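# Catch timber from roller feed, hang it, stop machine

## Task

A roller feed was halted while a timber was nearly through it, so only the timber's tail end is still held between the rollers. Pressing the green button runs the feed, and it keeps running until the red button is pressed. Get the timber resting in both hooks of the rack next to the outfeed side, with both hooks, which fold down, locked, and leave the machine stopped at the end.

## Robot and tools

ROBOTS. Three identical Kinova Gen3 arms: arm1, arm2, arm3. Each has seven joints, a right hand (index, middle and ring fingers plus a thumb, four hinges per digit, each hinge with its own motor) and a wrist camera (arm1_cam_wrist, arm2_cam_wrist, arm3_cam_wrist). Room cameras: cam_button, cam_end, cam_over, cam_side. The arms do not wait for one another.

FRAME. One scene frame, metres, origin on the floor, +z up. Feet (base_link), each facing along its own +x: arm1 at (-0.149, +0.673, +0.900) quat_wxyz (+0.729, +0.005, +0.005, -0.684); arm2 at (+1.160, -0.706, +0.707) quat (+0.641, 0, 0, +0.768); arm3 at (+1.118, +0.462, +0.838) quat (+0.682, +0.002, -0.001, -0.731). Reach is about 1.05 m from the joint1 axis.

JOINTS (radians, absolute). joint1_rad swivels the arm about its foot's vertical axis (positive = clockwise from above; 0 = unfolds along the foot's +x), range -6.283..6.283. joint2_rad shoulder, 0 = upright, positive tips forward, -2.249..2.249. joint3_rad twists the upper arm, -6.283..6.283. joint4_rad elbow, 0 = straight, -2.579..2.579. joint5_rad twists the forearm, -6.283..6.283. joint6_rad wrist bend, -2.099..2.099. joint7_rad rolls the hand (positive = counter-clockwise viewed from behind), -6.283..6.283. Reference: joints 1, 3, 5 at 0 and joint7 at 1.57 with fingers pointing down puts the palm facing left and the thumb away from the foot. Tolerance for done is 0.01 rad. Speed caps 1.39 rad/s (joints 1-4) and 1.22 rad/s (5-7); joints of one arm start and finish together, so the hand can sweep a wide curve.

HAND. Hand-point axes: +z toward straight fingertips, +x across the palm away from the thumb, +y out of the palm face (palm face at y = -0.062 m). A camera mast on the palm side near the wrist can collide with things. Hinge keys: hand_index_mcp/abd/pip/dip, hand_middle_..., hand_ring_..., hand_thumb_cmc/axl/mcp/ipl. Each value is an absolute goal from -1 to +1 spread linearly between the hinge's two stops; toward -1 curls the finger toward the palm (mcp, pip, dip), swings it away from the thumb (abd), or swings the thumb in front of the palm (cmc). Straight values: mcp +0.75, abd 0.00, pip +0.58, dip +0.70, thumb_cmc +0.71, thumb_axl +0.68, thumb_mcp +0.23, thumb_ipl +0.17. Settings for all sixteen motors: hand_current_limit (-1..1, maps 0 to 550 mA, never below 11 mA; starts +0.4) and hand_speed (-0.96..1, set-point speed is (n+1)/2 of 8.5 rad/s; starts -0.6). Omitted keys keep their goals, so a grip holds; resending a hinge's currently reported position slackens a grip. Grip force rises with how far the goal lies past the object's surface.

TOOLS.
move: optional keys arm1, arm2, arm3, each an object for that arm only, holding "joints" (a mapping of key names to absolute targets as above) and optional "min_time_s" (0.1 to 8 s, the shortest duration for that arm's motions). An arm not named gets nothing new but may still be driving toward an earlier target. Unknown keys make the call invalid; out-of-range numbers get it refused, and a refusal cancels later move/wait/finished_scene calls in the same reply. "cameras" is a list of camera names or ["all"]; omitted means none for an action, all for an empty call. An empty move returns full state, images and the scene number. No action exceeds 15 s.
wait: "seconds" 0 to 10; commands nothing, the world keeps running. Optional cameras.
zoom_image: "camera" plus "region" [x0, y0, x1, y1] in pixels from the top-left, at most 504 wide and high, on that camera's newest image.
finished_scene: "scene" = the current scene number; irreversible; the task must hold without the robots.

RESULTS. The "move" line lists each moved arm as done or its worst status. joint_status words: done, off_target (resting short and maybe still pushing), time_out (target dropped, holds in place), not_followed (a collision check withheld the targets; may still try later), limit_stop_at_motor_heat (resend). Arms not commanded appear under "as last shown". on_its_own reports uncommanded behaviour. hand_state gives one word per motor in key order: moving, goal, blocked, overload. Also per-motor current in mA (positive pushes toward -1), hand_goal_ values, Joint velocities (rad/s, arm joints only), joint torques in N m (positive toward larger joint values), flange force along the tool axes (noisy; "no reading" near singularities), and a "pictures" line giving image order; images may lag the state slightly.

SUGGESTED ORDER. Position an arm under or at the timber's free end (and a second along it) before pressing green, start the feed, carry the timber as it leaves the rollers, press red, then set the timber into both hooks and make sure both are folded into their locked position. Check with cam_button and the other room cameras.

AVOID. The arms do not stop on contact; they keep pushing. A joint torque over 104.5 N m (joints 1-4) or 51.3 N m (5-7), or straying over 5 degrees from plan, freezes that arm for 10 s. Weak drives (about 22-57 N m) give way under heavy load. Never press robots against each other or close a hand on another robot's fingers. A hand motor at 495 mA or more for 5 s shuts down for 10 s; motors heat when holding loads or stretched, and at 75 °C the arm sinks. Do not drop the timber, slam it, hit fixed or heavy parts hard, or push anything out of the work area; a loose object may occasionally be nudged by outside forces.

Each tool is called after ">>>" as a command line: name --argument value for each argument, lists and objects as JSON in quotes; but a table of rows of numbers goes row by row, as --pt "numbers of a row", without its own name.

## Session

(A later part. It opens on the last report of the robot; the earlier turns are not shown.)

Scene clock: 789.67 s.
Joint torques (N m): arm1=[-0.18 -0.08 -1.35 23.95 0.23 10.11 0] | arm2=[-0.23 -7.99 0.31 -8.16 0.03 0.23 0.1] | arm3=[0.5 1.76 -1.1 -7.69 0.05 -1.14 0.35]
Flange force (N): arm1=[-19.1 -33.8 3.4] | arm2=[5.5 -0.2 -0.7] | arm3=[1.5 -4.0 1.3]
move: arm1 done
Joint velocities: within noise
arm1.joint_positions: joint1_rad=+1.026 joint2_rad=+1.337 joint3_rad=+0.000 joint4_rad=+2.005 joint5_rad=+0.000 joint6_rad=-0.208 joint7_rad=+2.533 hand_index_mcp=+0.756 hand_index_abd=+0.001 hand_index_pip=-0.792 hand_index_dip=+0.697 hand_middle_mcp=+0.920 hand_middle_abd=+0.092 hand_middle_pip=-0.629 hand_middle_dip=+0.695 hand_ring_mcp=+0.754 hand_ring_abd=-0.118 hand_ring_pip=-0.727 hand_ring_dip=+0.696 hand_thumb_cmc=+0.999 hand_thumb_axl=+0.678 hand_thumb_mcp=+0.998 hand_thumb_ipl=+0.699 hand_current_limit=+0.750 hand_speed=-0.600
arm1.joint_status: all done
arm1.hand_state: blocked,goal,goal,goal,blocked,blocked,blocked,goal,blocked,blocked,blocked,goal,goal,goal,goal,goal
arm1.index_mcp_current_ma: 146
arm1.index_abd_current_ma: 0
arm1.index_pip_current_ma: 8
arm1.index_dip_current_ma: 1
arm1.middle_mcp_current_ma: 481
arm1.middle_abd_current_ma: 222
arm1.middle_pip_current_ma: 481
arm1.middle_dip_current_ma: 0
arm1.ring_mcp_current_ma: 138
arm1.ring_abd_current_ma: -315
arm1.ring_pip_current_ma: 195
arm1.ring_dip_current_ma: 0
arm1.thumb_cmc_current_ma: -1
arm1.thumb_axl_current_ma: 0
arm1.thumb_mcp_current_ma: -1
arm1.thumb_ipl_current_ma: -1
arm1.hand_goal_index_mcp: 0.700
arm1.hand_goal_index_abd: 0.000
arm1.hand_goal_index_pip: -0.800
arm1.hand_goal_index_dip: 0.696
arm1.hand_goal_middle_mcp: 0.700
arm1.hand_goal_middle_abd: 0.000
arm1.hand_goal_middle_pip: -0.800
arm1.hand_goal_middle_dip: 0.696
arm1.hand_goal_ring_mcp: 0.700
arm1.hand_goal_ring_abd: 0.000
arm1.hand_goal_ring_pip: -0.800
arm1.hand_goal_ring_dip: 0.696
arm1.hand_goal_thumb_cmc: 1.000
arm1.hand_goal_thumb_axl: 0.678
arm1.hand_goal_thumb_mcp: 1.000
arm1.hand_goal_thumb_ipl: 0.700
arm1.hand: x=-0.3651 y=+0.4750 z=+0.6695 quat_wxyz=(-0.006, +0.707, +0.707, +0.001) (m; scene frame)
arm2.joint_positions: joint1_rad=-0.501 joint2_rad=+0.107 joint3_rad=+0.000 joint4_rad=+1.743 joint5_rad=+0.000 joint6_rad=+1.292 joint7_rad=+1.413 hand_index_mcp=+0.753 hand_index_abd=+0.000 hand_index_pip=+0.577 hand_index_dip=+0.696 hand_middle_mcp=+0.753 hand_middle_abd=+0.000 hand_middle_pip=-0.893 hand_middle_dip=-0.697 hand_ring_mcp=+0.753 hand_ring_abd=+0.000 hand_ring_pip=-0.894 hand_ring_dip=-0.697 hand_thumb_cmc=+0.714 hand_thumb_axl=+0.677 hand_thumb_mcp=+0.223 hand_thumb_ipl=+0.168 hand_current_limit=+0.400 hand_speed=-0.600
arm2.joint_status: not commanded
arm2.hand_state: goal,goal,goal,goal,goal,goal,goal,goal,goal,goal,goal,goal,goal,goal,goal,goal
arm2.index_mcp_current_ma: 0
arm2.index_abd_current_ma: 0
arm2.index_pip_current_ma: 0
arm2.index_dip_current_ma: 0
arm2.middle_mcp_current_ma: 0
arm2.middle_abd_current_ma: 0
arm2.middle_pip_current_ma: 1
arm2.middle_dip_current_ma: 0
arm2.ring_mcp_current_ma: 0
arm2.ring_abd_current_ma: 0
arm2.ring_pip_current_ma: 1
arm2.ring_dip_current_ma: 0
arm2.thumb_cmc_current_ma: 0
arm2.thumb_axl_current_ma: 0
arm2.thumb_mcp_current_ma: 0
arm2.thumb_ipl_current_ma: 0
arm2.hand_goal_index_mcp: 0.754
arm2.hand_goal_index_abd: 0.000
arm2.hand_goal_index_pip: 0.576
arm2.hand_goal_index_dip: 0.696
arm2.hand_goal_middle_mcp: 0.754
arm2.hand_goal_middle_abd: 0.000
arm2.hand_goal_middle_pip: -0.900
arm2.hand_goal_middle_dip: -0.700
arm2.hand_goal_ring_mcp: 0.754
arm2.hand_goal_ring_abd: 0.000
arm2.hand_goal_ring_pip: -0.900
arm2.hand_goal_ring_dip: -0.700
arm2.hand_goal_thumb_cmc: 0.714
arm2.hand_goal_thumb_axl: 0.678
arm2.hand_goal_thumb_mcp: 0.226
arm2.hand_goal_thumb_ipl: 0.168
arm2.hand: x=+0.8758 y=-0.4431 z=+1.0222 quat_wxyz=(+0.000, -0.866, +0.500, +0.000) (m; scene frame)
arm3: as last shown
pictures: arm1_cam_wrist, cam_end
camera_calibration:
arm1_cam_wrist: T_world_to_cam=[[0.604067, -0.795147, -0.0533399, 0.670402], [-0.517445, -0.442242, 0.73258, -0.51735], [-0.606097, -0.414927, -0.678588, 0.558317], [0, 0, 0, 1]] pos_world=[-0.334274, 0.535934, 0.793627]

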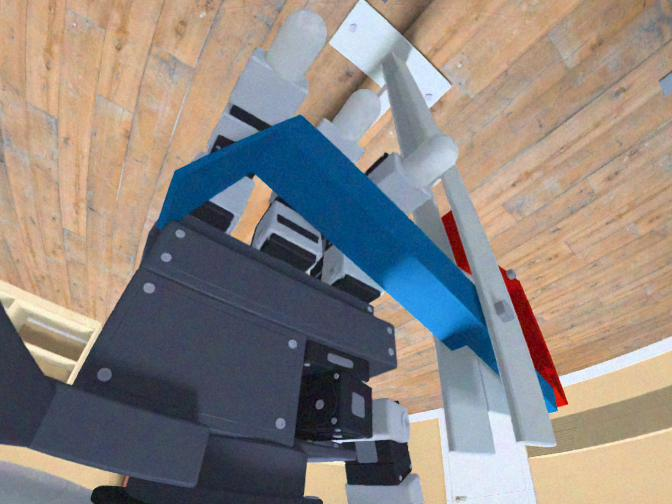

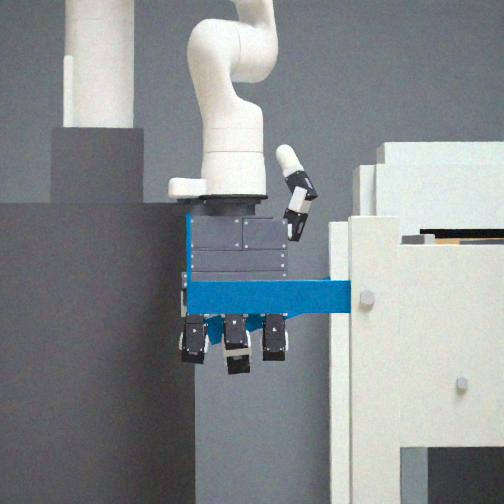

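>>> zoom_image --camera "cam_end" --region '[180, 280, 300, 380]'

>>> move --cameras '["cam_over", "cam_side"]'

>>> zoom_image --camera "cam_over" --region '[70, 170, 240, 290]'

>>> zoom_image --camera "cam_side" --region '[60, 300, 140, 410]'

Scaled by 4.200 from the camera's 504x504 image, which has a finer 720x720 frame.

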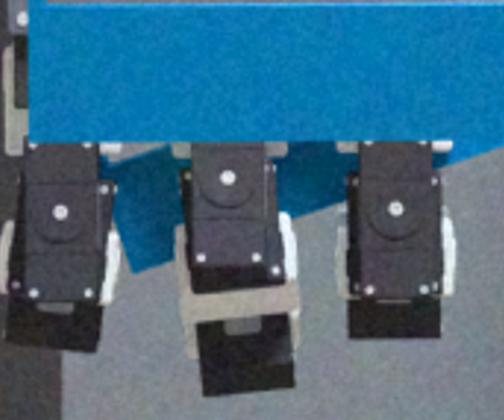

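Scene clock: 883.13 s.
Joint torques (N m): arm1=[-0.23 -0.05 -1.29 23.97 0.27 10.09 -0.06] | arm2=[-0.29 -7.99 0.34 -8.22 0.05 0.27 0.01] | arm3=[0.52 1.77 -1.15 -7.74 -0.05 -1.17 0.35]
Flange force (N): arm1=[-19.1 -34.0 3.4] | arm2=[5.6 -0.6 -0.4] | arm3=[1.7 -4.3 1.4]
Joint velocities: within noise
arm1.joint_positions: joint1_rad=+1.026 joint2_rad=+1.337 joint3_rad=+0.000 joint4_rad=+2.005 joint5_rad=+0.000 joint6_rad=-0.208 joint7_rad=+2.533 hand_index_mcp=+0.756 hand_index_abd=+0.001 hand_index_pip=-0.792 hand_index_dip=+0.697 hand_middle_mcp=+0.920 hand_middle_abd=+0.092 hand_middle_pip=-0.629 hand_middle_dip=+0.695 hand_ring_mcp=+0.754 hand_ring_abd=-0.118 hand_ring_pip=-0.727 hand_ring_dip=+0.696 hand_thumb_cmc=+0.999 hand_thumb_axl=+0.678 hand_thumb_mcp=+0.998 hand_thumb_ipl=+0.699 hand_current_limit=+0.750 hand_speed=-0.600
arm1.joint_status: all done
arm1.hand_state: blocked,goal,goal,goal,blocked,blocked,blocked,goal,blocked,blocked,blocked,goal,goal,goal,goal,goal
arm1.index_mcp_current_ma: 146
arm1.index_abd_current_ma: 0
arm1.index_pip_current_ma: 8
arm1.index_dip_current_ma: 1
arm1.middle_mcp_current_ma: 481
arm1.middle_abd_current_ma: 222
arm1.middle_pip_current_ma: 481
arm1.middle_dip_current_ma: 0
arm1.ring_mcp_current_ma: 138
arm1.ring_abd_current_ma: -315
arm1.ring_pip_current_ma: 195
arm1.ring_dip_current_ma: 0
arm1.thumb_cmc_current_ma: -1
arm1.thumb_axl_current_ma: 0
arm1.thumb_mcp_current_ma: -1
arm1.thumb_ipl_current_ma: -1
arm1.hand_goal_index_mcp: 0.700
arm1.hand_goal_index_abd: 0.000
arm1.hand_goal_index_pip: -0.800
arm1.hand_goal_index_dip: 0.696
arm1.hand_goal_middle_mcp: 0.700
arm1.hand_goal_middle_abd: 0.000
arm1.hand_goal_middle_pip: -0.800
arm1.hand_goal_middle_dip: 0.696
arm1.hand_goal_ring_mcp: 0.700
arm1.hand_goal_ring_abd: 0.000
arm1.hand_goal_ring_pip: -0.800
arm1.hand_goal_ring_dip: 0.696
arm1.hand_goal_thumb_cmc: 1.000
arm1.hand_goal_thumb_axl: 0.678
arm1.hand_goal_thumb_mcp: 1.000
arm1.hand_goal_thumb_ipl: 0.700
arm1.hand: x=-0.3651 y=+0.4750 z=+0.6695 quat_wxyz=(-0.006, +0.707, +0.707, +0.001) (m; scene frame)
arm2.joint_positions: joint1_rad=-0.501 joint2_rad=+0.107 joint3_rad=+0.000 joint4_rad=+1.743 joint5_rad=+0.000 joint6_rad=+1.292 joint7_rad=+1.413 hand_index_mcp=+0.753 hand_index_abd=+0.000 hand_index_pip=+0.577 hand_index_dip=+0.696 hand_middle_mcp=+0.753 hand_middle_abd=+0.000 hand_middle_pip=-0.893 hand_middle_dip=-0.697 hand_ring_mcp=+0.753 hand_ring_abd=+0.000 hand_ring_pip=-0.894 hand_ring_dip=-0.697 hand_thumb_cmc=+0.714 hand_thumb_axl=+0.677 hand_thumb_mcp=+0.223 hand_thumb_ipl=+0.168 hand_current_limit=+0.400 hand_speed=-0.600
arm2.joint_status: not commanded
arm2.hand_state: goal,goal,goal,goal,goal,goal,goal,goal,goal,goal,goal,goal,goal,goal,goal,goal
arm2.index_mcp_current_ma: 0
arm2.index_abd_current_ma: 0
arm2.index_pip_current_ma: 0
arm2.index_dip_current_ma: 0
arm2.middle_mcp_current_ma: 0
arm2.middle_abd_current_ma: 0
arm2.middle_pip_current_ma: 1
arm2.middle_dip_current_ma: 0
arm2.ring_mcp_current_ma: 0
arm2.ring_abd_current_ma: 0
arm2.ring_pip_current_ma: 1
arm2.ring_dip_current_ma: 0
arm2.thumb_cmc_current_ma: 0
arm2.thumb_axl_current_ma: 0
arm2.thumb_mcp_current_ma: 0
arm2.thumb_ipl_current_ma: 0
arm2.hand_goal_index_mcp: 0.754
arm2.hand_goal_index_abd: 0.000
arm2.hand_goal_index_pip: 0.576
arm2.hand_goal_index_dip: 0.696
arm2.hand_goal_middle_mcp: 0.754
arm2.hand_goal_middle_abd: 0.000
arm2.hand_goal_middle_pip: -0.900
arm2.hand_goal_middle_dip: -0.700
arm2.hand_goal_ring_mcp: 0.754
arm2.hand_goal_ring_abd: 0.000
arm2.hand_goal_ring_pip: -0.900
arm2.hand_goal_ring_dip: -0.700
arm2.hand_goal_thumb_cmc: 0.714
arm2.hand_goal_thumb_axl: 0.678
arm2.hand_goal_thumb_mcp: 0.226
arm2.hand_goal_thumb_ipl: 0.168
arm2.hand: x=+0.8758 y=-0.4431 z=+1.0222 quat_wxyz=(+0.000, -0.866, +0.500, +0.000) (m; scene frame)
arm3.joint_positions: joint1_rad=+0.103 joint2_rad=-0.471 joint3_rad=-0.133 joint4_rad=+1.346 joint5_rad=+0.040 joint6_rad=+1.916 joint7_rad=+1.503 hand_index_mcp=+0.753 hand_index_abd=+0.000 hand_index_pip=+0.577 hand_index_dip=+0.696 hand_middle_mcp=+0.753 hand_middle_abd=+0.000 hand_middle_pip=+0.577 hand_middle_dip=+0.696 hand_ring_mcp=+0.753 hand_ring_abd=+0.000 hand_ring_pip=+0.577 hand_ring_dip=+0.696 hand_thumb_cmc=+0.714 hand_thumb_axl=+0.677 hand_thumb_mcp=+0.224 hand_thumb_ipl=+0.168 hand_current_limit=+0.400 hand_speed=-0.600
arm3.joint_status: not commanded
arm3.hand_state: goal,goal,goal,goal,goal,goal,goal,goal,goal,goal,goal,goal,goal,goal,goal,goal
arm3.index_mcp_current_ma: -1
arm3.index_abd_current_ma: 0
arm3.index_pip_current_ma: 0
arm3.index_dip_current_ma: 0
arm3.middle_mcp_current_ma: -1
arm3.middle_abd_current_ma: 0
arm3.middle_pip_current_ma: 0
arm3.middle_dip_current_ma: 0
arm3.ring_mcp_current_ma: -1
arm3.ring_abd_current_ma: 0
arm3.ring_pip_current_ma: 0
arm3.ring_dip_current_ma: 0
arm3.thumb_cmc_current_ma: 0
arm3.thumb_axl_current_ma: -1
arm3.thumb_mcp_current_ma: -2
arm3.thumb_ipl_current_ma: 0
arm3.hand_goal_index_mcp: 0.754
arm3.hand_goal_index_abd: 0.000
arm3.hand_goal_index_pip: 0.576
arm3.hand_goal_index_dip: 0.696
arm3.hand_goal_middle_mcp: 0.754
arm3.hand_goal_middle_abd: 0.000
arm3.hand_goal_middle_pip: 0.576
arm3.hand_goal_middle_dip: 0.696
arm3.hand_goal_ring_mcp: 0.754
arm3.hand_goal_ring_abd: 0.000
arm3.hand_goal_ring_pip: 0.576
arm3.hand_goal_ring_dip: 0.696
arm3.hand_goal_thumb_cmc: 0.714
arm3.hand_goal_thumb_axl: 0.678
arm3.hand_goal_thumb_mcp: 0.226
arm3.hand_goal_thumb_ipl: 0.168
arm3.hand: x=+1.1706 y=+0.2766 z=+1.4187 quat_wxyz=(+0.091, +0.740, +0.648, -0.153) (m; scene frame)
pictures: cam_over, cam_side

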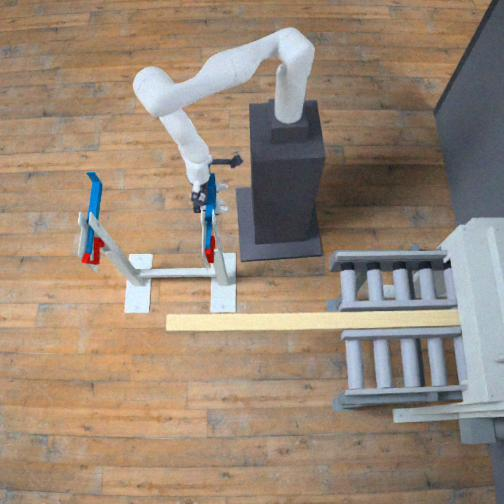

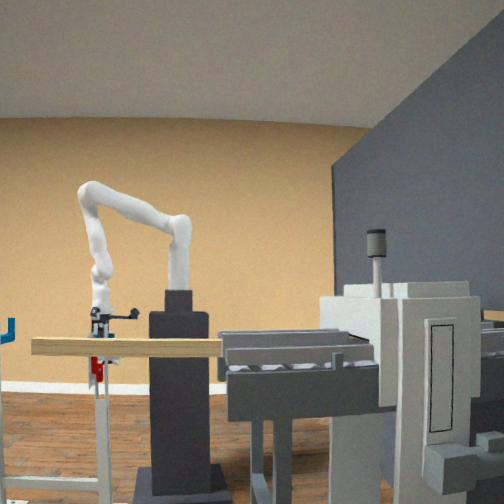

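Scaled by 2.965 from the camera's 504x504 image, which has a finer 720x720 frame.

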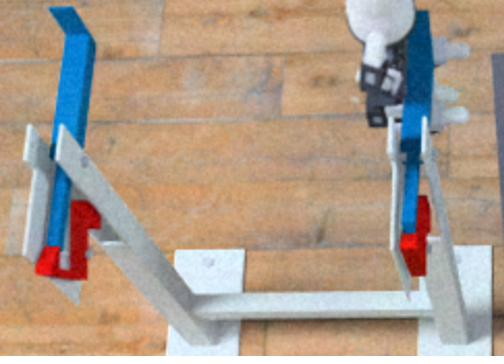

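Scaled by 4.582 from the camera's 504x504 image, which has a finer 720x720 frame.

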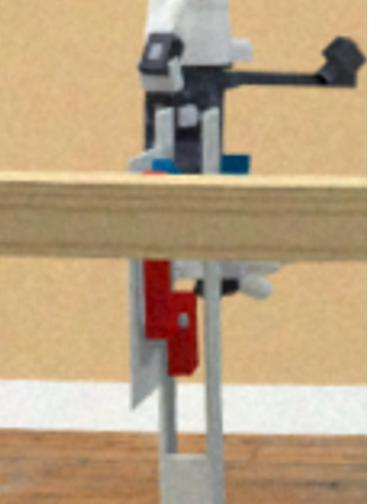

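>>> move --arm1 '{"joints": {"joint1_rad": 1.0328, "joint2_rad": 1.4356, "joint4_rad": 1.9162, "joint6_rad": -0.2182, "joint7_rad": 2.5399}, "min_time_s": 1.5}' --cameras '["cam_end"]'

>>> move --arm1 '{"joints": {"joint1_rad": 0.9344, "joint2_rad": 1.4112, "joint4_rad": 1.8557, "joint6_rad": -0.1333, "joint7_rad": 2.4415, "hand_index_abd": 0, "hand_ring_abd": 0, "hand_middle_abd": 0}, "min_time_s": 1.5}' --cameras '["cam_end"]'

Scene clock: 922.50 s.
Joint torques (N m): arm1=[6.84 -0.07 13.55 6.15 -1.76 3.59 -0.05] | arm2=[-0.34 -7.91 0.35 -8.29 0.06 0.27 0.02] | arm3=[0.51 1.72 -1.19 -7.76 0.02 -1.14 0.28]
Flange force (N): arm1=[-20.4 2.3 -32.7] | arm2=[6.0 -0.7 -0.3] | arm3=[1.6 -4.5 1.6]
move: arm1 done
Joint velocities: within noise
arm1.joint_positions: joint1_rad=+1.033 joint2_rad=+1.436 joint3_rad=+0.000 joint4_rad=+1.916 joint5_rad=+0.000 joint6_rad=-0.218 joint7_rad=+2.540 hand_index_mcp=+0.711 hand_index_abd=-0.001 hand_index_pip=-0.793 hand_index_dip=+0.697 hand_middle_mcp=+0.783 hand_middle_abd=+0.082 hand_middle_pip=-0.717 hand_middle_dip=+0.695 hand_ring_mcp=+0.706 hand_ring_abd=-0.003 hand_ring_pip=-0.793 hand_ring_dip=+0.696 hand_thumb_cmc=+0.999 hand_thumb_axl=+0.678 hand_thumb_mcp=+0.998 hand_thumb_ipl=+0.699 hand_current_limit=+0.750 hand_speed=-0.600
arm1.joint_status: all done
arm1.hand_state: goal,goal,goal,goal,blocked,blocked,blocked,goal,goal,goal,goal,goal,goal,goal,goal,goal
arm1.index_mcp_current_ma: 16
arm1.index_abd_current_ma: -1
arm1.index_pip_current_ma: 8
arm1.index_dip_current_ma: 1
arm1.middle_mcp_current_ma: 255
arm1.middle_abd_current_ma: 188
arm1.middle_pip_current_ma: 231
arm1.middle_dip_current_ma: 0
arm1.ring_mcp_current_ma: 6
arm1.ring_abd_current_ma: -2
arm1.ring_pip_current_ma: 8
arm1.ring_dip_current_ma: 0
arm1.thumb_cmc_current_ma: -1
arm1.thumb_axl_current_ma: 0
arm1.thumb_mcp_current_ma: -1
arm1.thumb_ipl_current_ma: -1
arm1.hand_goal_index_mcp: 0.700
arm1.hand_goal_index_abd: 0.000
arm1.hand_goal_index_pip: -0.800
arm1.hand_goal_index_dip: 0.696
arm1.hand_goal_middle_mcp: 0.700
arm1.hand_goal_middle_abd: 0.000
arm1.hand_goal_middle_pip: -0.800
arm1.hand_goal_middle_dip: 0.696
arm1.hand_goal_ring_mcp: 0.700
arm1.hand_goal_ring_abd: 0.000
arm1.hand_goal_ring_pip: -0.800
arm1.hand_goal_ring_dip: 0.696
arm1.hand_goal_thumb_cmc: 1.000
arm1.hand_goal_thumb_axl: 0.678
arm1.hand_goal_thumb_mcp: 1.000
arm1.hand_goal_thumb_ipl: 0.700
arm1.hand: x=-0.3701 y=+0.4751 z=+0.6294 quat_wxyz=(-0.006, +0.707, +0.707, +0.001) (m; scene frame)
arm2, arm3: as last shown
pictures: cam_end

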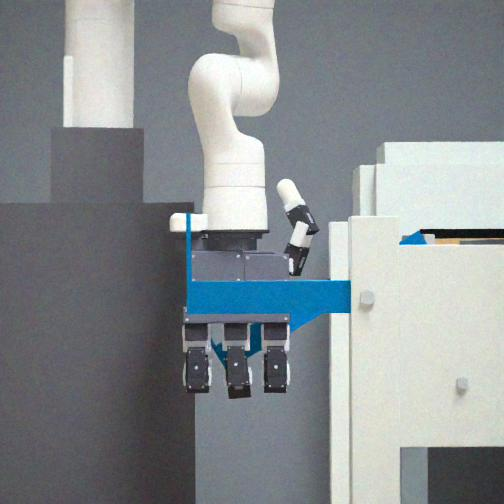

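Scene clock: 924.53 s.
Joint torques (N m): arm1=[-23.79 -30.3 -33.18 2.05 2.44 -0.71 0.33] | arm2=[-0.2 -7.93 0.32 -8.25 0.06 0.26 0.08] | arm3=[0.5 1.85 -1.17 -7.81 0.08 -1.12 0.25]
Flange force (N): arm1=[47.0 -41.1 31.3] | arm2=[5.9 -0.3 -0.4] | arm3=[2.0 -4.5 2.0]
move: arm1 off_target
Joint velocities: within noise
arm1.joint_positions: joint1_rad=+0.934 joint2_rad=+1.411 joint3_rad=+0.000 joint4_rad=+1.856 joint5_rad=+0.000 joint6_rad=-0.133 joint7_rad=+2.442 hand_index_mcp=+0.704 hand_index_abd=-0.001 hand_index_pip=-0.794 hand_index_dip=+0.697 hand_middle_mcp=+0.777 hand_middle_abd=+0.059 hand_middle_pip=-0.693 hand_middle_dip=+0.695 hand_ring_mcp=+0.770 hand_ring_abd=-0.492 hand_ring_pip=-0.691 hand_ring_dip=+0.697 hand_thumb_cmc=+0.999 hand_thumb_axl=+0.678 hand_thumb_mcp=+0.998 hand_thumb_ipl=+0.699 hand_current_limit=+0.750 hand_speed=-0.600
arm1.joint_status: hand_middle_abd off_target (ended at +0.059, target +0.000); hand_ring_abd off_target (ended at -0.492, target +0.000); the others done
arm1.hand_state: goal,goal,goal,goal,blocked,blocked,blocked,goal,blocked,blocked,blocked,goal,goal,goal,goal,goal
arm1.index_mcp_current_ma: 3
arm1.index_abd_current_ma: 0
arm1.index_pip_current_ma: 6
arm1.index_dip_current_ma: 1
arm1.middle_mcp_current_ma: 227
arm1.middle_abd_current_ma: 119
arm1.middle_pip_current_ma: 330
arm1.middle_dip_current_ma: 0
arm1.ring_mcp_current_ma: 198
arm1.ring_abd_current_ma: -481
arm1.ring_pip_current_ma: 339
arm1.ring_dip_current_ma: 0
arm1.thumb_cmc_current_ma: 0
arm1.thumb_axl_current_ma: 0
arm1.thumb_mcp_current_ma: -2
arm1.thumb_ipl_current_ma: -1
arm1.hand_goal_index_mcp: 0.700
arm1.hand_goal_index_abd: 0.000
arm1.hand_goal_index_pip: -0.800
arm1.hand_goal_index_dip: 0.696
arm1.hand_goal_middle_mcp: 0.700
arm1.hand_goal_middle_abd: 0.000
arm1.hand_goal_middle_pip: -0.800
arm1.hand_goal_middle_dip: 0.696
arm1.hand_goal_ring_mcp: 0.700
arm1.hand_goal_ring_abd: 0.000
arm1.hand_goal_ring_pip: -0.800
arm1.hand_goal_ring_dip: 0.696
arm1.hand_goal_thumb_cmc: 1.000
arm1.hand_goal_thumb_axl: 0.678
arm1.hand_goal_thumb_mcp: 1.000
arm1.hand_goal_thumb_ipl: 0.700
arm1.hand: x=-0.3700 y=+0.4298 z=+0.6346 quat_wxyz=(-0.006, +0.707, +0.707, +0.001) (m; scene frame)
arm2, arm3: as last shown
pictures: cam_end

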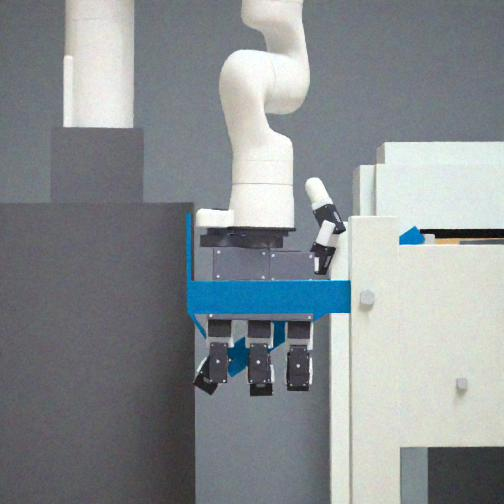

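>>> move --arm1 '{"joints": {"hand_index_pip": 0.577, "hand_middle_pip": 0.577, "hand_ring_pip": 0.577, "hand_index_mcp": 0.753, "hand_middle_mcp": 0.753, "hand_ring_mcp": 0.753}}' --cameras '["cam_end"]'

>>> move --arm1 '{"joints": {"joint1_rad": 0.9232, "joint2_rad": 1.5073, "joint4_rad": 1.7637, "joint6_rad": -0.1374, "joint7_rad": 2.4303}, "min_time_s": 1.5}' --cameras '["cam_end", "arm1_cam_wrist"]'

Scene clock: 948.23 s.
Joint torques (N m): arm1=[-0.88 -17.19 -0.45 2.41 -0.14 0.25 -0.23] | arm2=[-0.25 -7.9 0.2 -8.19 0.04 0.21 0.04] | arm3=[0.57 1.75 -1.12 -7.62 0.05 -1.11 0.29]
Flange force (N): arm1=[0.5 -4.8 0.3] | arm2=[5.7 -0.6 -0.7] | arm3=[1.4 -4.3 1.1]
move: arm1 done
Joint velocities: within noise
arm1.joint_positions: joint1_rad=+0.934 joint2_rad=+1.411 joint3_rad=+0.000 joint4_rad=+1.856 joint5_rad=+0.000 joint6_rad=-0.133 joint7_rad=+2.442 hand_index_mcp=+0.753 hand_index_abd=-0.001 hand_index_pip=+0.575 hand_index_dip=+0.697 hand_middle_mcp=+0.755 hand_middle_abd=+0.003 hand_middle_pip=+0.574 hand_middle_dip=+0.695 hand_ring_mcp=+0.755 hand_ring_abd=-0.004 hand_ring_pip=+0.575 hand_ring_dip=+0.697 hand_thumb_cmc=+0.999 hand_thumb_axl=+0.678 hand_thumb_mcp=+0.998 hand_thumb_ipl=+0.699 hand_current_limit=+0.750 hand_speed=-0.600
arm1.joint_status: all done
arm1.hand_state: goal,goal,goal,goal,goal,goal,goal,goal,goal,goal,goal,goal,goal,goal,goal,goal
arm1.index_mcp_current_ma: -1
arm1.index_abd_current_ma: 0
arm1.index_pip_current_ma: -2
arm1.index_dip_current_ma: 1
arm1.middle_mcp_current_ma: 1
arm1.middle_abd_current_ma: 2
arm1.middle_pip_current_ma: -3
arm1.middle_dip_current_ma: 0
arm1.ring_mcp_current_ma: 1
arm1.ring_abd_current_ma: -2
arm1.ring_pip_current_ma: -2
arm1.ring_dip_current_ma: 0
arm1.thumb_cmc_current_ma: 0
arm1.thumb_axl_current_ma: 0
arm1.thumb_mcp_current_ma: -2
arm1.thumb_ipl_current_ma: -1
arm1.hand_goal_index_mcp: 0.754
arm1.hand_goal_index_abd: 0.000
arm1.hand_goal_index_pip: 0.578
arm1.hand_goal_index_dip: 0.696
arm1.hand_goal_middle_mcp: 0.754
arm1.hand_goal_middle_abd: 0.000
arm1.hand_goal_middle_pip: 0.578
arm1.hand_goal_middle_dip: 0.696
arm1.hand_goal_ring_mcp: 0.754
arm1.hand_goal_ring_abd: 0.000
arm1.hand_goal_ring_pip: 0.578
arm1.hand_goal_ring_dip: 0.696
arm1.hand_goal_thumb_cmc: 1.000
arm1.hand_goal_thumb_axl: 0.678
arm1.hand_goal_thumb_mcp: 1.000
arm1.hand_goal_thumb_ipl: 0.700
arm1.on_its_own: hand_middle_abd moved -0.056 to your old target +0.000; hand_ring_abd moved +0.489 to your old target +0.000
arm1.hand: x=-0.3699 y=+0.4299 z=+0.6345 quat_wxyz=(-0.006, +0.707, +0.707, +0.001) (m; scene frame)
arm2, arm3: as last shown
pictures: cam_end

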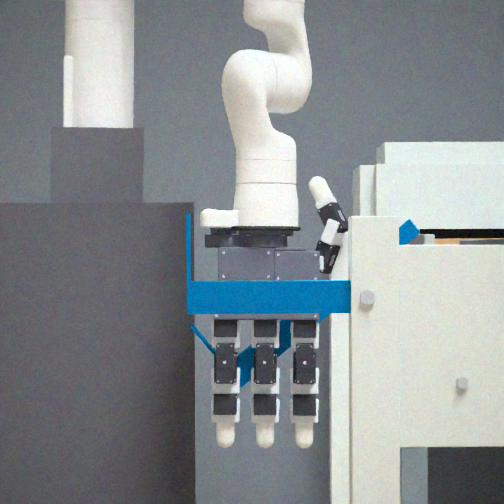

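Scene clock: 950.03 s.
Joint torques (N m): arm1=[-3.47 -10.91 -3.46 7.35 0.44 2.43 0.12] | arm2=[-0.26 -7.87 0.21 -8.24 0.08 0.26 0.08] | arm3=[0.51 1.79 -1.12 -7.74 0.02 -1.15 0.33]
Flange force (N): arm1=[-0.9 -16.0 -3.6] | arm2=[6.0 -0.5 -0.4] | arm3=[1.7 -4.2 1.5]
move: arm1 done
Joint velocities: within noise
arm1.joint_positions: joint1_rad=+0.923 joint2_rad=+1.507 joint3_rad=+0.000 joint4_rad=+1.764 joint5_rad=+0.000 joint6_rad=-0.137 joint7_rad=+2.430 hand_index_mcp=+0.753 hand_index_abd=-0.001 hand_index_pip=+0.575 hand_index_dip=+0.697 hand_middle_mcp=+0.755 hand_middle_abd=+0.003 hand_middle_pip=+0.574 hand_middle_dip=+0.695 hand_ring_mcp=+0.755 hand_ring_abd=-0.003 hand_ring_pip=+0.575 hand_ring_dip=+0.697 hand_thumb_cmc=+0.999 hand_thumb_axl=+0.678 hand_thumb_mcp=+0.998 hand_thumb_ipl=+0.699 hand_current_limit=+0.750 hand_speed=-0.600
arm1.joint_status: all done
arm1.hand_state: goal,goal,goal,goal,goal,goal,goal,goal,goal,goal,goal,goal,goal,goal,goal,goal
arm1.index_mcp_current_ma: -1
arm1.index_abd_current_ma: 0
arm1.index_pip_current_ma: -2
arm1.index_dip_current_ma: 1
arm1.middle_mcp_current_ma: 1
arm1.middle_abd_current_ma: 2
arm1.middle_pip_current_ma: -3
arm1.middle_dip_current_ma: 0
arm1.ring_mcp_current_ma: 0
arm1.ring_abd_current_ma: -2
arm1.ring_pip_current_ma: -2
arm1.ring_dip_current_ma: 0
arm1.thumb_cmc_current_ma: 0
arm1.thumb_axl_current_ma: 0
arm1.thumb_mcp_current_ma: -2
arm1.thumb_ipl_current_ma: -1
arm1.hand_goal_index_mcp: 0.754
arm1.hand_goal_index_abd: 0.000
arm1.hand_goal_index_pip: 0.578
arm1.hand_goal_index_dip: 0.696
arm1.hand_goal_middle_mcp: 0.754
arm1.hand_goal_middle_abd: 0.000
arm1.hand_goal_middle_pip: 0.578
arm1.hand_goal_middle_dip: 0.696
arm1.hand_goal_ring_mcp: 0.754
arm1.hand_goal_ring_abd: 0.000
arm1.hand_goal_ring_pip: 0.578
arm1.hand_goal_ring_dip: 0.696
arm1.hand_goal_thumb_cmc: 1.000
arm1.hand_goal_thumb_axl: 0.678
arm1.hand_goal_thumb_mcp: 1.000
arm1.hand_goal_thumb_ipl: 0.700
arm1.hand: x=-0.3699 y=+0.4249 z=+0.5945 quat_wxyz=(-0.006, +0.707, +0.707, +0.001) (m; scene frame)
arm2, arm3: as last shown
pictures: arm1_cam_wrist, cam_end
camera_calibration:
arm1_cam_wrist: T_world_to_cam=[[0.60404, -0.795221, -0.0525329, 0.628993], [-0.517816, -0.441725, 0.732629, -0.487417], [-0.605807, -0.415335, -0.678597, 0.484072], [0, 0, 0, 1]] pos_world=[-0.339075, 0.485936, 0.718629]

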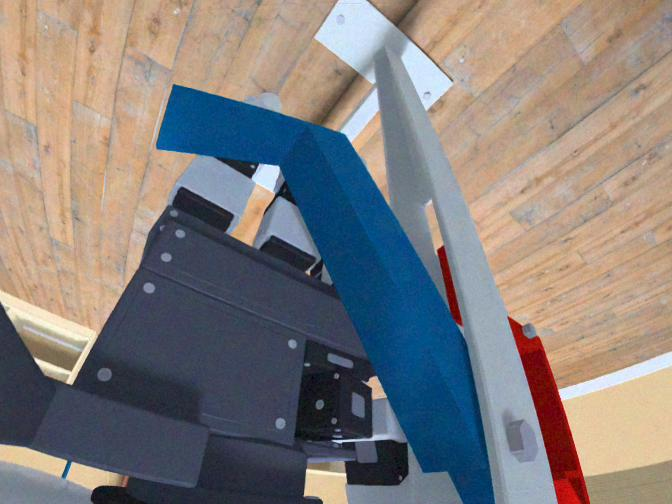

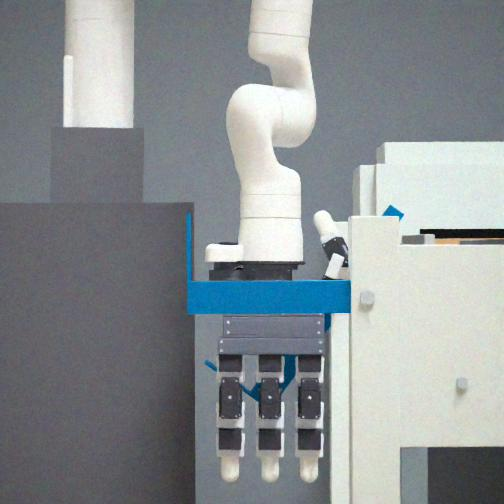

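>>> move --arm1 '{"joints": {"joint1_rad": 1.0405, "joint2_rad": 1.5605, "joint4_rad": 1.7505, "joint6_rad": -0.1774, "joint7_rad": 2.5476}, "min_time_s": 1.5}' --cameras '["cam_end"]'

>>> move --arm1 '{"joints": {"hand_index_pip": -0.8, "hand_middle_pip": -0.8, "hand_ring_pip": -0.8, "hand_index_mcp": 0.72, "hand_middle_mcp": 0.72, "hand_ring_mcp": 0.72}}' --cameras '["cam_end", "arm1_cam_wrist"]'

Scene clock: 1011.73 s.
Joint torques (N m): arm1=[-0.13 -17.59 0.59 2.03 -0.31 -0.04 -0.36] | arm2=[-0.21 -8.06 0.3 -8.24 0.04 0.24 0.1] | arm3=[0.47 1.71 -1.21 -7.71 -0.02 -1.11 0.3]
Flange force (N): arm1=[0.3 -2.5 0.3] | arm2=[5.6 -0.2 -0.4] | arm3=[1.5 -4.6 1.5]
move: arm1 done
Joint velocities: within noise
arm1.joint_positions: joint1_rad=+1.041 joint2_rad=+1.561 joint3_rad=+0.000 joint4_rad=+1.750 joint5_rad=+0.000 joint6_rad=-0.177 joint7_rad=+2.548 hand_index_mcp=+0.753 hand_index_abd=-0.001 hand_index_pip=+0.575 hand_index_dip=+0.697 hand_middle_mcp=+0.755 hand_middle_abd=+0.003 hand_middle_pip=+0.574 hand_middle_dip=+0.695 hand_ring_mcp=+0.755 hand_ring_abd=-0.003 hand_ring_pip=+0.575 hand_ring_dip=+0.697 hand_thumb_cmc=+0.999 hand_thumb_axl=+0.678 hand_thumb_mcp=+0.998 hand_thumb_ipl=+0.699 hand_current_limit=+0.750 hand_speed=-0.600
arm1.joint_status: all done
arm1.hand_state: goal,goal,goal,goal,goal,goal,goal,goal,goal,goal,goal,goal,goal,goal,goal,goal
arm1.index_mcp_current_ma: -1
arm1.index_abd_current_ma: 0
arm1.index_pip_current_ma: -2
arm1.index_dip_current_ma: 1
arm1.middle_mcp_current_ma: 0
arm1.middle_abd_current_ma: 2
arm1.middle_pip_current_ma: -3
arm1.middle_dip_current_ma: 0
arm1.ring_mcp_current_ma: 0
arm1.ring_abd_current_ma: -2
arm1.ring_pip_current_ma: -2
arm1.ring_dip_current_ma: 0
arm1.thumb_cmc_current_ma: 0
arm1.thumb_axl_current_ma: 0
arm1.thumb_mcp_current_ma: -2
arm1.thumb_ipl_current_ma: -1
arm1.hand_goal_index_mcp: 0.754
arm1.hand_goal_index_abd: 0.000
arm1.hand_goal_index_pip: 0.578
arm1.hand_goal_index_dip: 0.696
arm1.hand_goal_middle_mcp: 0.754
arm1.hand_goal_middle_abd: 0.000
arm1.hand_goal_middle_pip: 0.578
arm1.hand_goal_middle_dip: 0.696
arm1.hand_goal_ring_mcp: 0.754
arm1.hand_goal_ring_abd: 0.000
arm1.hand_goal_ring_pip: 0.578
arm1.hand_goal_ring_dip: 0.696
arm1.hand_goal_thumb_cmc: 1.000
arm1.hand_goal_thumb_axl: 0.678
arm1.hand_goal_thumb_mcp: 1.000
arm1.hand_goal_thumb_ipl: 0.700
arm1.hand: x=-0.3851 y=+0.4690 z=+0.5745 quat_wxyz=(-0.006, +0.707, +0.707, +0.001) (m; scene frame)
arm2, arm3: as last shown
pictures: cam_end

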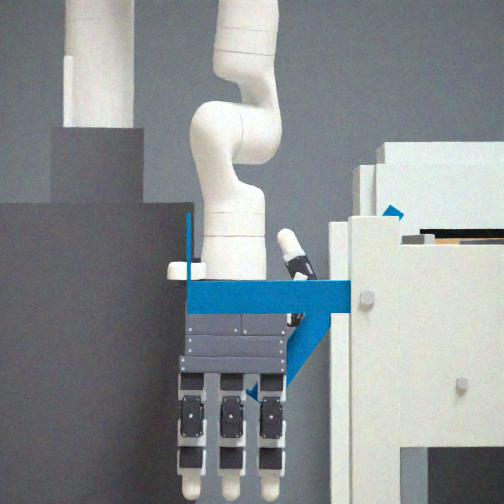

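Scene clock: 1013.17 s.
Joint torques (N m): arm1=[-0.18 -17.49 0.52 2.1 -0.34 0.01 -0.34] | arm2=[-0.2 -7.97 0.31 -8.18 0.07 0.34 0.05] | arm3=[0.5 1.69 -1.15 -7.78 0.04 -1.14 0.35]
Flange force (N): arm1=[0.4 -2.7 0.2] | arm2=[5.6 -0.4 -0.3] | arm3=[1.5 -4.2 1.6]
move: arm1 done
Joint velocities: within noise
arm1.joint_positions: joint1_rad=+1.041 joint2_rad=+1.561 joint3_rad=+0.000 joint4_rad=+1.750 joint5_rad=+0.000 joint6_rad=-0.177 joint7_rad=+2.548 hand_index_mcp=+0.722 hand_index_abd=-0.001 hand_index_pip=-0.792 hand_index_dip=+0.697 hand_middle_mcp=+0.722 hand_middle_abd=+0.003 hand_middle_pip=-0.791 hand_middle_dip=+0.695 hand_ring_mcp=+0.722 hand_ring_abd=-0.003 hand_ring_pip=-0.793 hand_ring_dip=+0.697 hand_thumb_cmc=+0.999 hand_thumb_axl=+0.678 hand_thumb_mcp=+0.998 hand_thumb_ipl=+0.699 hand_current_limit=+0.750 hand_speed=-0.600
arm1.joint_status: all done
arm1.hand_state: goal,goal,goal,goal,goal,goal,goal,goal,goal,goal,goal,goal,goal,goal,goal,goal
arm1.index_mcp_current_ma: 1
arm1.index_abd_current_ma: 0
arm1.index_pip_current_ma: 8
arm1.index_dip_current_ma: 1
arm1.middle_mcp_current_ma: 1
arm1.middle_abd_current_ma: 2
arm1.middle_pip_current_ma: 10
arm1.middle_dip_current_ma: 0
arm1.ring_mcp_current_ma: 1
arm1.ring_abd_current_ma: -2
arm1.ring_pip_current_ma: 8
arm1.ring_dip_current_ma: 0
arm1.thumb_cmc_current_ma: 0
arm1.thumb_axl_current_ma: 0
arm1.thumb_mcp_current_ma: -2
arm1.thumb_ipl_current_ma: -1
arm1.hand_goal_index_mcp: 0.720
arm1.hand_goal_index_abd: 0.000
arm1.hand_goal_index_pip: -0.800
arm1.hand_goal_index_dip: 0.696
arm1.hand_goal_middle_mcp: 0.720
arm1.hand_goal_middle_abd: 0.000
arm1.hand_goal_middle_pip: -0.800
arm1.hand_goal_middle_dip: 0.696
arm1.hand_goal_ring_mcp: 0.720
arm1.hand_goal_ring_abd: 0.000
arm1.hand_goal_ring_pip: -0.800
arm1.hand_goal_ring_dip: 0.696
arm1.hand_goal_thumb_cmc: 1.000
arm1.hand_goal_thumb_axl: 0.678
arm1.hand_goal_thumb_mcp: 1.000
arm1.hand_goal_thumb_ipl: 0.700
arm1.hand: x=-0.3851 y=+0.4690 z=+0.5745 quat_wxyz=(-0.006, +0.707, +0.707, +0.001) (m; scene frame)
arm2, arm3: as last shown
pictures: arm1_cam_wrist, cam_end
camera_calibration:
arm1_cam_wrist: T_world_to_cam=[[0.603982, -0.795205, -0.0534346, 0.672717], [-0.51744, -0.442238, 0.732585, -0.460835], [-0.606186, -0.414819, -0.678575, 0.479209], [0, 0, 0, 1]] pos_world=[-0.354274, 0.529934, 0.698726]

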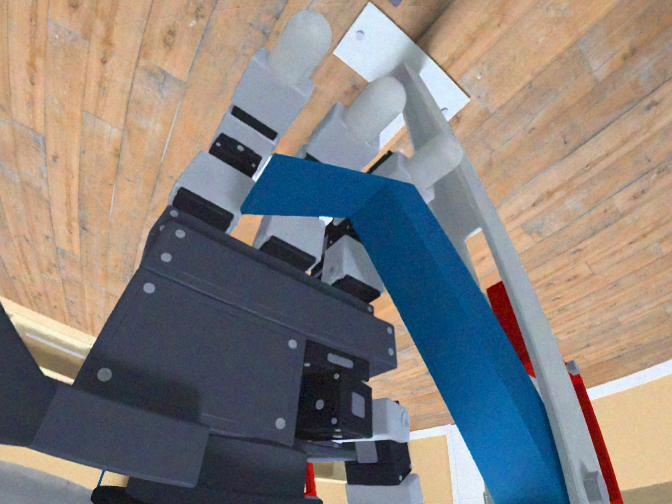

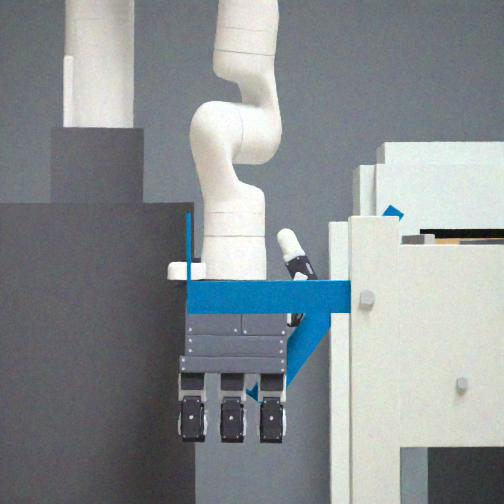

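>>> move --arm1 '{"joints": {"joint1_rad": 1.0649, "joint2_rad": 1.4656, "joint4_rad": 1.8547, "joint6_rad": -0.1867, "joint7_rad": 2.572}, "min_time_s": 1.5}' --cameras '["cam_end"]'

>>> move --arm1 '{"joints": {"joint1_rad": 1.111, "joint2_rad": 1.4161, "joint4_rad": 1.924, "joint6_rad": -0.2065, "joint7_rad": 2.6181}, "min_time_s": 1.5}' --cameras '["cam_end", "arm1_cam_wrist"]'

Scene clock: 1021.73 s.
Joint torques (N m): arm1=[-1.39 -20.28 -1.97 2.25 -0.23 -0.08 -0.52] | arm2=[-0.21 -8 0.3 -8.26 0.07 0.23 0.12] | arm3=[0.47 1.79 -1.12 -7.74 0.05 -1.12 0.32]
Flange force (N): arm1=[4.1 -4.0 7.3] | arm2=[5.8 -0.2 -0.4] | arm3=[1.7 -4.1 1.6]
move: arm1 done
Joint velocities: within noise
arm1.joint_positions: joint1_rad=+1.065 joint2_rad=+1.466 joint3_rad=+0.000 joint4_rad=+1.855 joint5_rad=+0.000 joint6_rad=-0.187 joint7_rad=+2.572 hand_index_mcp=+0.750 hand_index_abd=+0.015 hand_index_pip=-0.762 hand_index_dip=+0.701 hand_middle_mcp=+0.749 hand_middle_abd=-0.011 hand_middle_pip=-0.767 hand_middle_dip=+0.701 hand_ring_mcp=+0.722 hand_ring_abd=-0.003 hand_ring_pip=-0.793 hand_ring_dip=+0.697 hand_thumb_cmc=+0.999 hand_thumb_axl=+0.678 hand_thumb_mcp=+0.998 hand_thumb_ipl=+0.699 hand_current_limit=+0.750 hand_speed=-0.600
arm1.joint_status: all done
arm1.hand_state: blocked,goal,blocked,goal,blocked,goal,blocked,goal,goal,goal,goal,goal,goal,goal,goal,goal
arm1.index_mcp_current_ma: 60
arm1.index_abd_current_ma: 17
arm1.index_pip_current_ma: 78
arm1.index_dip_current_ma: 4
arm1.middle_mcp_current_ma: 59
arm1.middle_abd_current_ma: -11
arm1.middle_pip_current_ma: 63
arm1.middle_dip_current_ma: 5
arm1.ring_mcp_current_ma: 1
arm1.ring_abd_current_ma: -2
arm1.ring_pip_current_ma: 8
arm1.ring_dip_current_ma: 0
arm1.thumb_cmc_current_ma: 0
arm1.thumb_axl_current_ma: 0
arm1.thumb_mcp_current_ma: -2
arm1.thumb_ipl_current_ma: -1
arm1.hand_goal_index_mcp: 0.720
arm1.hand_goal_index_abd: 0.000
arm1.hand_goal_index_pip: -0.800
arm1.hand_goal_index_dip: 0.696
arm1.hand_goal_middle_mcp: 0.720
arm1.hand_goal_middle_abd: 0.000
arm1.hand_goal_middle_pip: -0.800
arm1.hand_goal_middle_dip: 0.696
arm1.hand_goal_ring_mcp: 0.720
arm1.hand_goal_ring_abd: 0.000
arm1.hand_goal_ring_pip: -0.800
arm1.hand_goal_ring_dip: 0.696
arm1.hand_goal_thumb_cmc: 1.000
arm1.hand_goal_thumb_axl: 0.678
arm1.hand_goal_thumb_mcp: 1.000
arm1.hand_goal_thumb_ipl: 0.700
arm1.hand: x=-0.3852 y=+0.4792 z=+0.6150 quat_wxyz=(-0.006, +0.707, +0.707, +0.001) (m; scene frame)
arm2, arm3: as last shown
pictures: cam_end

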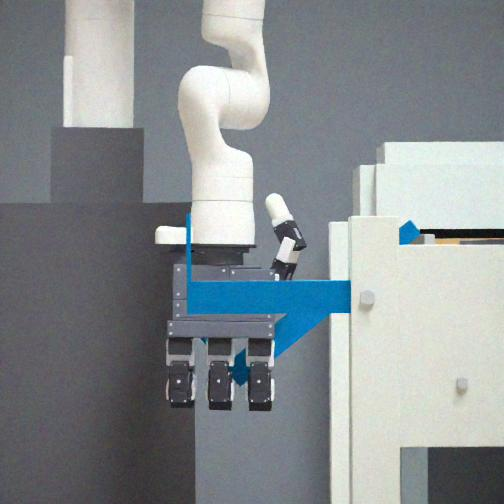

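Scene clock: 1023.53 s.
Joint torques (N m): arm1=[-1 -18.93 -1.08 2.55 -0.24 0.04 -0.45] | arm2=[-0.27 -7.94 0.28 -8.24 0.09 0.25 0.06] | arm3=[0.55 1.77 -1.12 -7.68 0 -1.11 0.28]
Flange force (N): arm1=[3.1 -3.6 5.1] | arm2=[5.8 -0.5 -0.4] | arm3=[1.5 -4.4 1.4]
move: arm1 done
Joint velocities: within noise
arm1.joint_positions: joint1_rad=+1.111 joint2_rad=+1.416 joint3_rad=+0.000 joint4_rad=+1.924 joint5_rad=+0.000 joint6_rad=-0.206 joint7_rad=+2.618 hand_index_mcp=+0.750 hand_index_abd=+0.015 hand_index_pip=-0.762 hand_index_dip=+0.701 hand_middle_mcp=+0.749 hand_middle_abd=-0.011 hand_middle_pip=-0.768 hand_middle_dip=+0.701 hand_ring_mcp=+0.722 hand_ring_abd=-0.003 hand_ring_pip=-0.793 hand_ring_dip=+0.697 hand_thumb_cmc=+0.999 hand_thumb_axl=+0.678 hand_thumb_mcp=+0.998 hand_thumb_ipl=+0.699 hand_current_limit=+0.750 hand_speed=-0.600
arm1.joint_status: all done
arm1.hand_state: blocked,goal,blocked,goal,blocked,goal,blocked,goal,goal,goal,goal,goal,goal,goal,goal,goal
arm1.index_mcp_current_ma: 62
arm1.index_abd_current_ma: 17
arm1.index_pip_current_ma: 78
arm1.index_dip_current_ma: 4
arm1.middle_mcp_current_ma: 57
arm1.middle_abd_current_ma: -11
arm1.middle_pip_current_ma: 60
arm1.middle_dip_current_ma: 5
arm1.ring_mcp_current_ma: 1
arm1.ring_abd_current_ma: -2
arm1.ring_pip_current_ma: 8
arm1.ring_dip_current_ma: 0
arm1.thumb_cmc_current_ma: 0
arm1.thumb_axl_current_ma: 0
arm1.thumb_mcp_current_ma: -2
arm1.thumb_ipl_current_ma: -1
arm1.hand_goal_index_mcp: 0.720
arm1.hand_goal_index_abd: 0.000
arm1.hand_goal_index_pip: -0.800
arm1.hand_goal_index_dip: 0.696
arm1.hand_goal_middle_mcp: 0.720
arm1.hand_goal_middle_abd: 0.000
arm1.hand_goal_middle_pip: -0.800
arm1.hand_goal_middle_dip: 0.696
arm1.hand_goal_ring_mcp: 0.720
arm1.hand_goal_ring_abd: 0.000
arm1.hand_goal_ring_pip: -0.800
arm1.hand_goal_ring_dip: 0.696
arm1.hand_goal_thumb_cmc: 1.000
arm1.hand_goal_thumb_axl: 0.678
arm1.hand_goal_thumb_mcp: 1.000
arm1.hand_goal_thumb_ipl: 0.700
arm1.hand: x=-0.3852 y=+0.4982 z=+0.6371 quat_wxyz=(-0.006, +0.707, +0.707, +0.001) (m; scene frame)
arm2.joint_positions: joint1_rad=-0.501 joint2_rad=+0.107 joint3_rad=+0.000 joint4_rad=+1.743 joint5_rad=+0.000 joint6_rad=+1.292 joint7_rad=+1.413 hand_index_mcp=+0.753 hand_index_abd=+0.000 hand_index_pip=+0.577 hand_index_dip=+0.696 hand_middle_mcp=+0.753 hand_middle_abd=+0.000 hand_middle_pip=-0.893 hand_middle_dip=-0.697 hand_ring_mcp=+0.753 hand_ring_abd=+0.000 hand_ring_pip=-0.894 hand_ring_dip=-0.697 hand_thumb_cmc=+0.714 hand_thumb_axl=+0.677 hand_thumb_mcp=+0.223 hand_thumb_ipl=+0.168 hand_current_limit=+0.400 hand_speed=-0.600
arm2.joint_status: not commanded
arm2.hand_state: goal,goal,goal,goal,goal,goal,goal,goal,goal,goal,goal,goal,goal,goal,goal,goal
arm2.index_mcp_current_ma: 0
arm2.index_abd_current_ma: 0
arm2.index_pip_current_ma: 0
arm2.index_dip_current_ma: 0
arm2.middle_mcp_current_ma: 0
arm2.middle_abd_current_ma: 0
arm2.middle_pip_current_ma: 1
arm2.middle_dip_current_ma: 0
arm2.ring_mcp_current_ma: 0
arm2.ring_abd_current_ma: 0
arm2.ring_pip_current_ma: 1
arm2.ring_dip_current_ma: 0
arm2.thumb_cmc_current_ma: 0
arm2.thumb_axl_current_ma: 0
arm2.thumb_mcp_current_ma: 0
arm2.thumb_ipl_current_ma: 0
arm2.hand_goal_index_mcp: 0.754
arm2.hand_goal_index_abd: 0.000
arm2.hand_goal_index_pip: 0.576
arm2.hand_goal_index_dip: 0.696
arm2.hand_goal_middle_mcp: 0.754
arm2.hand_goal_middle_abd: 0.000
arm2.hand_goal_middle_pip: -0.900
arm2.hand_goal_middle_dip: -0.700
arm2.hand_goal_ring_mcp: 0.754
arm2.hand_goal_ring_abd: 0.000
arm2.hand_goal_ring_pip: -0.900
arm2.hand_goal_ring_dip: -0.700
arm2.hand_goal_thumb_cmc: 0.714
arm2.hand_goal_thumb_axl: 0.678
arm2.hand_goal_thumb_mcp: 0.226
arm2.hand_goal_thumb_ipl: 0.168
arm2.hand: x=+0.8758 y=-0.4431 z=+1.0222 quat_wxyz=(+0.000, -0.866, +0.500, +0.000) (m; scene frame)
arm3.joint_positions: joint1_rad=+0.103 joint2_rad=-0.471 joint3_rad=-0.133 joint4_rad=+1.346 joint5_rad=+0.040 joint6_rad=+1.916 joint7_rad=+1.503 hand_index_mcp=+0.753 hand_index_abd=+0.000 hand_index_pip=+0.577 hand_index_dip=+0.696 hand_middle_mcp=+0.753 hand_middle_abd=+0.000 hand_middle_pip=+0.577 hand_middle_dip=+0.696 hand_ring_mcp=+0.753 hand_ring_abd=+0.000 hand_ring_pip=+0.577 hand_ring_dip=+0.696 hand_thumb_cmc=+0.714 hand_thumb_axl=+0.677 hand_thumb_mcp=+0.224 hand_thumb_ipl=+0.168 hand_current_limit=+0.400 hand_speed=-0.600
arm3.joint_status: not commanded
arm3.hand_state: goal,goal,goal,goal,goal,goal,goal,goal,goal,goal,goal,goal,goal,goal,goal,goal
arm3.index_mcp_current_ma: -1
arm3.index_abd_current_ma: 0
arm3.index_pip_current_ma: 0
arm3.index_dip_current_ma: 0
arm3.middle_mcp_current_ma: -1
arm3.middle_abd_current_ma: 0
arm3.middle_pip_current_ma: 0
arm3.middle_dip_current_ma: 0
arm3.ring_mcp_current_ma: -1
arm3.ring_abd_current_ma: 0
arm3.ring_pip_current_ma: 0
arm3.ring_dip_current_ma: 0
arm3.thumb_cmc_current_ma: 0
arm3.thumb_axl_current_ma: -1
arm3.thumb_mcp_current_ma: -2
arm3.thumb_ipl_current_ma: 0
arm3.hand_goal_index_mcp: 0.754
arm3.hand_goal_index_abd: 0.000
arm3.hand_goal_index_pip: 0.576
arm3.hand_goal_index_dip: 0.696
arm3.hand_goal_middle_mcp: 0.754
arm3.hand_goal_middle_abd: 0.000
arm3.hand_goal_middle_pip: 0.576
arm3.hand_goal_middle_dip: 0.696
arm3.hand_goal_ring_mcp: 0.754
arm3.hand_goal_ring_abd: 0.000
arm3.hand_goal_ring_pip: 0.576
arm3.hand_goal_ring_dip: 0.696
arm3.hand_goal_thumb_cmc: 0.714
arm3.hand_goal_thumb_axl: 0.678
arm3.hand_goal_thumb_mcp: 0.226
arm3.hand_goal_thumb_ipl: 0.168
arm3.hand: x=+1.1706 y=+0.2766 z=+1.4187 quat_wxyz=(+0.091, +0.740, +0.648, -0.153) (m; scene frame)
pictures: arm1_cam_wrist, cam_end
camera_calibration:
arm1_cam_wrist: T_world_to_cam=[[0.604077, -0.795093, -0.054022, 0.69968], [-0.517215, -0.442724, 0.732451, -0.493423], [-0.606283, -0.414515, -0.678673, 0.533569], [0, 0, 0, 1]] pos_world=[-0.354373, 0.559033, 0.761325]

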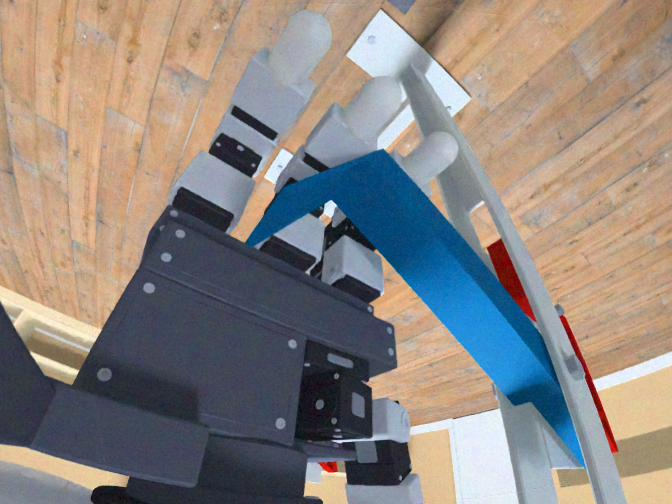

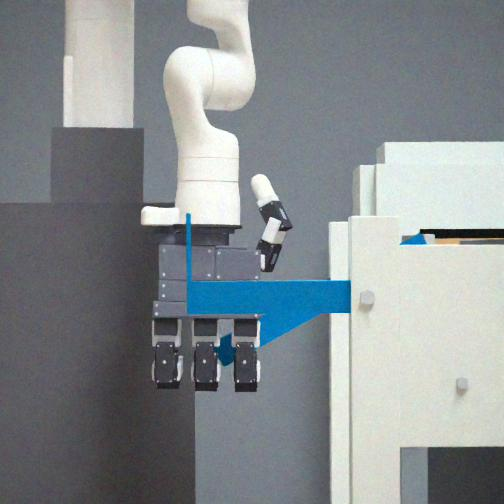

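>>> move --arm1 '{"joints":{"joint1_rad":1.1389,"joint2_rad":1.3734,"joint4_rad":1.9724,"joint6_rad":-0.2122,"joint7_rad":2.6460},"min_time_s":3}' --cameras '["cam_end","cam_over","arm1_cam_wrist"]'

Scene clock: 1078.63 s.
Joint torques (N m): arm1=[-0.9 -18.72 -1.13 2.63 -0.19 0.07 -0.43] | arm2=[-0.15 -7.92 0.24 -8.16 0.08 0.27 0.03] | arm3=[0.59 1.76 -1.19 -7.72 0.04 -1.16 0.3]
Flange force (N): arm1=[2.9 -3.4 5.0] | arm2=[5.7 -0.4 -0.6] | arm3=[1.6 -4.6 1.4]
move: arm1 done
Joint velocities: within noise
arm1.joint_positions: joint1_rad=+1.139 joint2_rad=+1.373 joint3_rad=+0.000 joint4_rad=+1.972 joint5_rad=+0.000 joint6_rad=-0.212 joint7_rad=+2.646 hand_index_mcp=+0.752 hand_index_abd=+0.015 hand_index_pip=-0.762 hand_index_dip=+0.701 hand_middle_mcp=+0.743 hand_middle_abd=-0.009 hand_middle_pip=-0.781 hand_middle_dip=+0.700 hand_ring_mcp=+0.722 hand_ring_abd=-0.003 hand_ring_pip=-0.793 hand_ring_dip=+0.697 hand_thumb_cmc=+0.999 hand_thumb_axl=+0.678 hand_thumb_mcp=+0.998 hand_thumb_ipl=+0.699 hand_current_limit=+0.750 hand_speed=-0.600
arm1.joint_status: all done
arm1.hand_state: blocked,goal,blocked,goal,blocked,goal,goal,goal,goal,goal,goal,goal,goal,goal,goal,goal
arm1.index_mcp_current_ma: 68
arm1.index_abd_current_ma: 17
arm1.index_pip_current_ma: 78
arm1.index_dip_current_ma: 4
arm1.middle_mcp_current_ma: 42
arm1.middle_abd_current_ma: -9
arm1.middle_pip_current_ma: 29
arm1.middle_dip_current_ma: 4
arm1.ring_mcp_current_ma: 1
arm1.ring_abd_current_ma: -2
arm1.ring_pip_current_ma: 8
arm1.ring_dip_current_ma: 0
arm1.thumb_cmc_current_ma: 0
arm1.thumb_axl_current_ma: 0
arm1.thumb_mcp_current_ma: -2
arm1.thumb_ipl_current_ma: -1
arm1.hand_goal_index_mcp: 0.720
arm1.hand_goal_index_abd: 0.000
arm1.hand_goal_index_pip: -0.800
arm1.hand_goal_index_dip: 0.696
arm1.hand_goal_middle_mcp: 0.720
arm1.hand_goal_middle_abd: 0.000
arm1.hand_goal_middle_pip: -0.800
arm1.hand_goal_middle_dip: 0.696
arm1.hand_goal_ring_mcp: 0.720
arm1.hand_goal_ring_abd: 0.000
arm1.hand_goal_ring_pip: -0.800
arm1.hand_goal_ring_dip: 0.696
arm1.hand_goal_thumb_cmc: 1.000
arm1.hand_goal_thumb_axl: 0.678
arm1.hand_goal_thumb_mcp: 1.000
arm1.hand_goal_thumb_ipl: 0.700
arm1.hand: x=-0.3852 y=+0.5092 z=+0.6553 quat_wxyz=(-0.007, +0.707, +0.707, +0.001) (m; scene frame)
arm2, arm3: as last shown
pictures: arm1_cam_wrist, cam_end, cam_over
camera_calibration:
arm1_cam_wrist: T_world_to_cam=[[0.60398, -0.795154, -0.0542015, 0.709488], [-0.517102, -0.442712, 0.732537, -0.501866], [-0.606476, -0.41441, -0.678565, 0.550328], [0, 0, 0, 1]] pos_world=[-0.354272, 0.570032, 0.779525]

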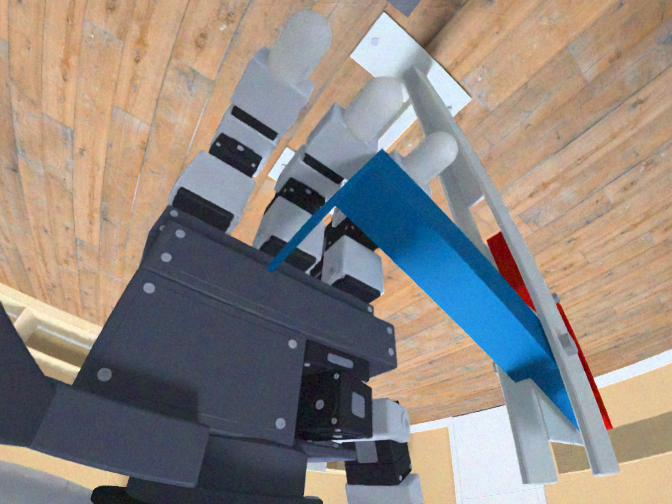

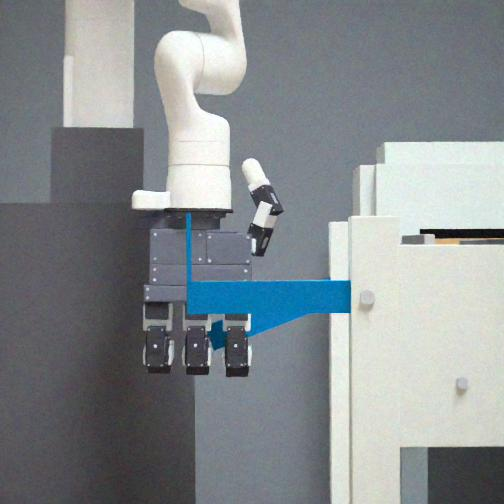

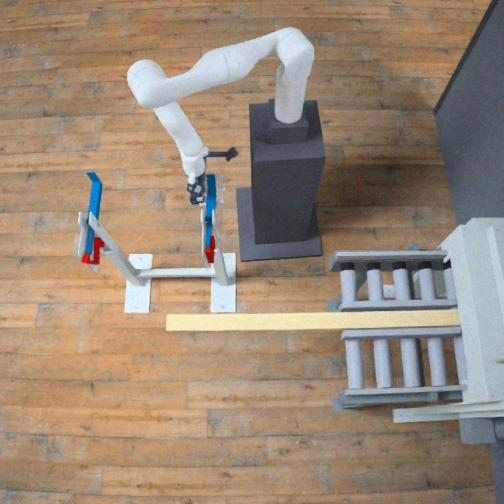

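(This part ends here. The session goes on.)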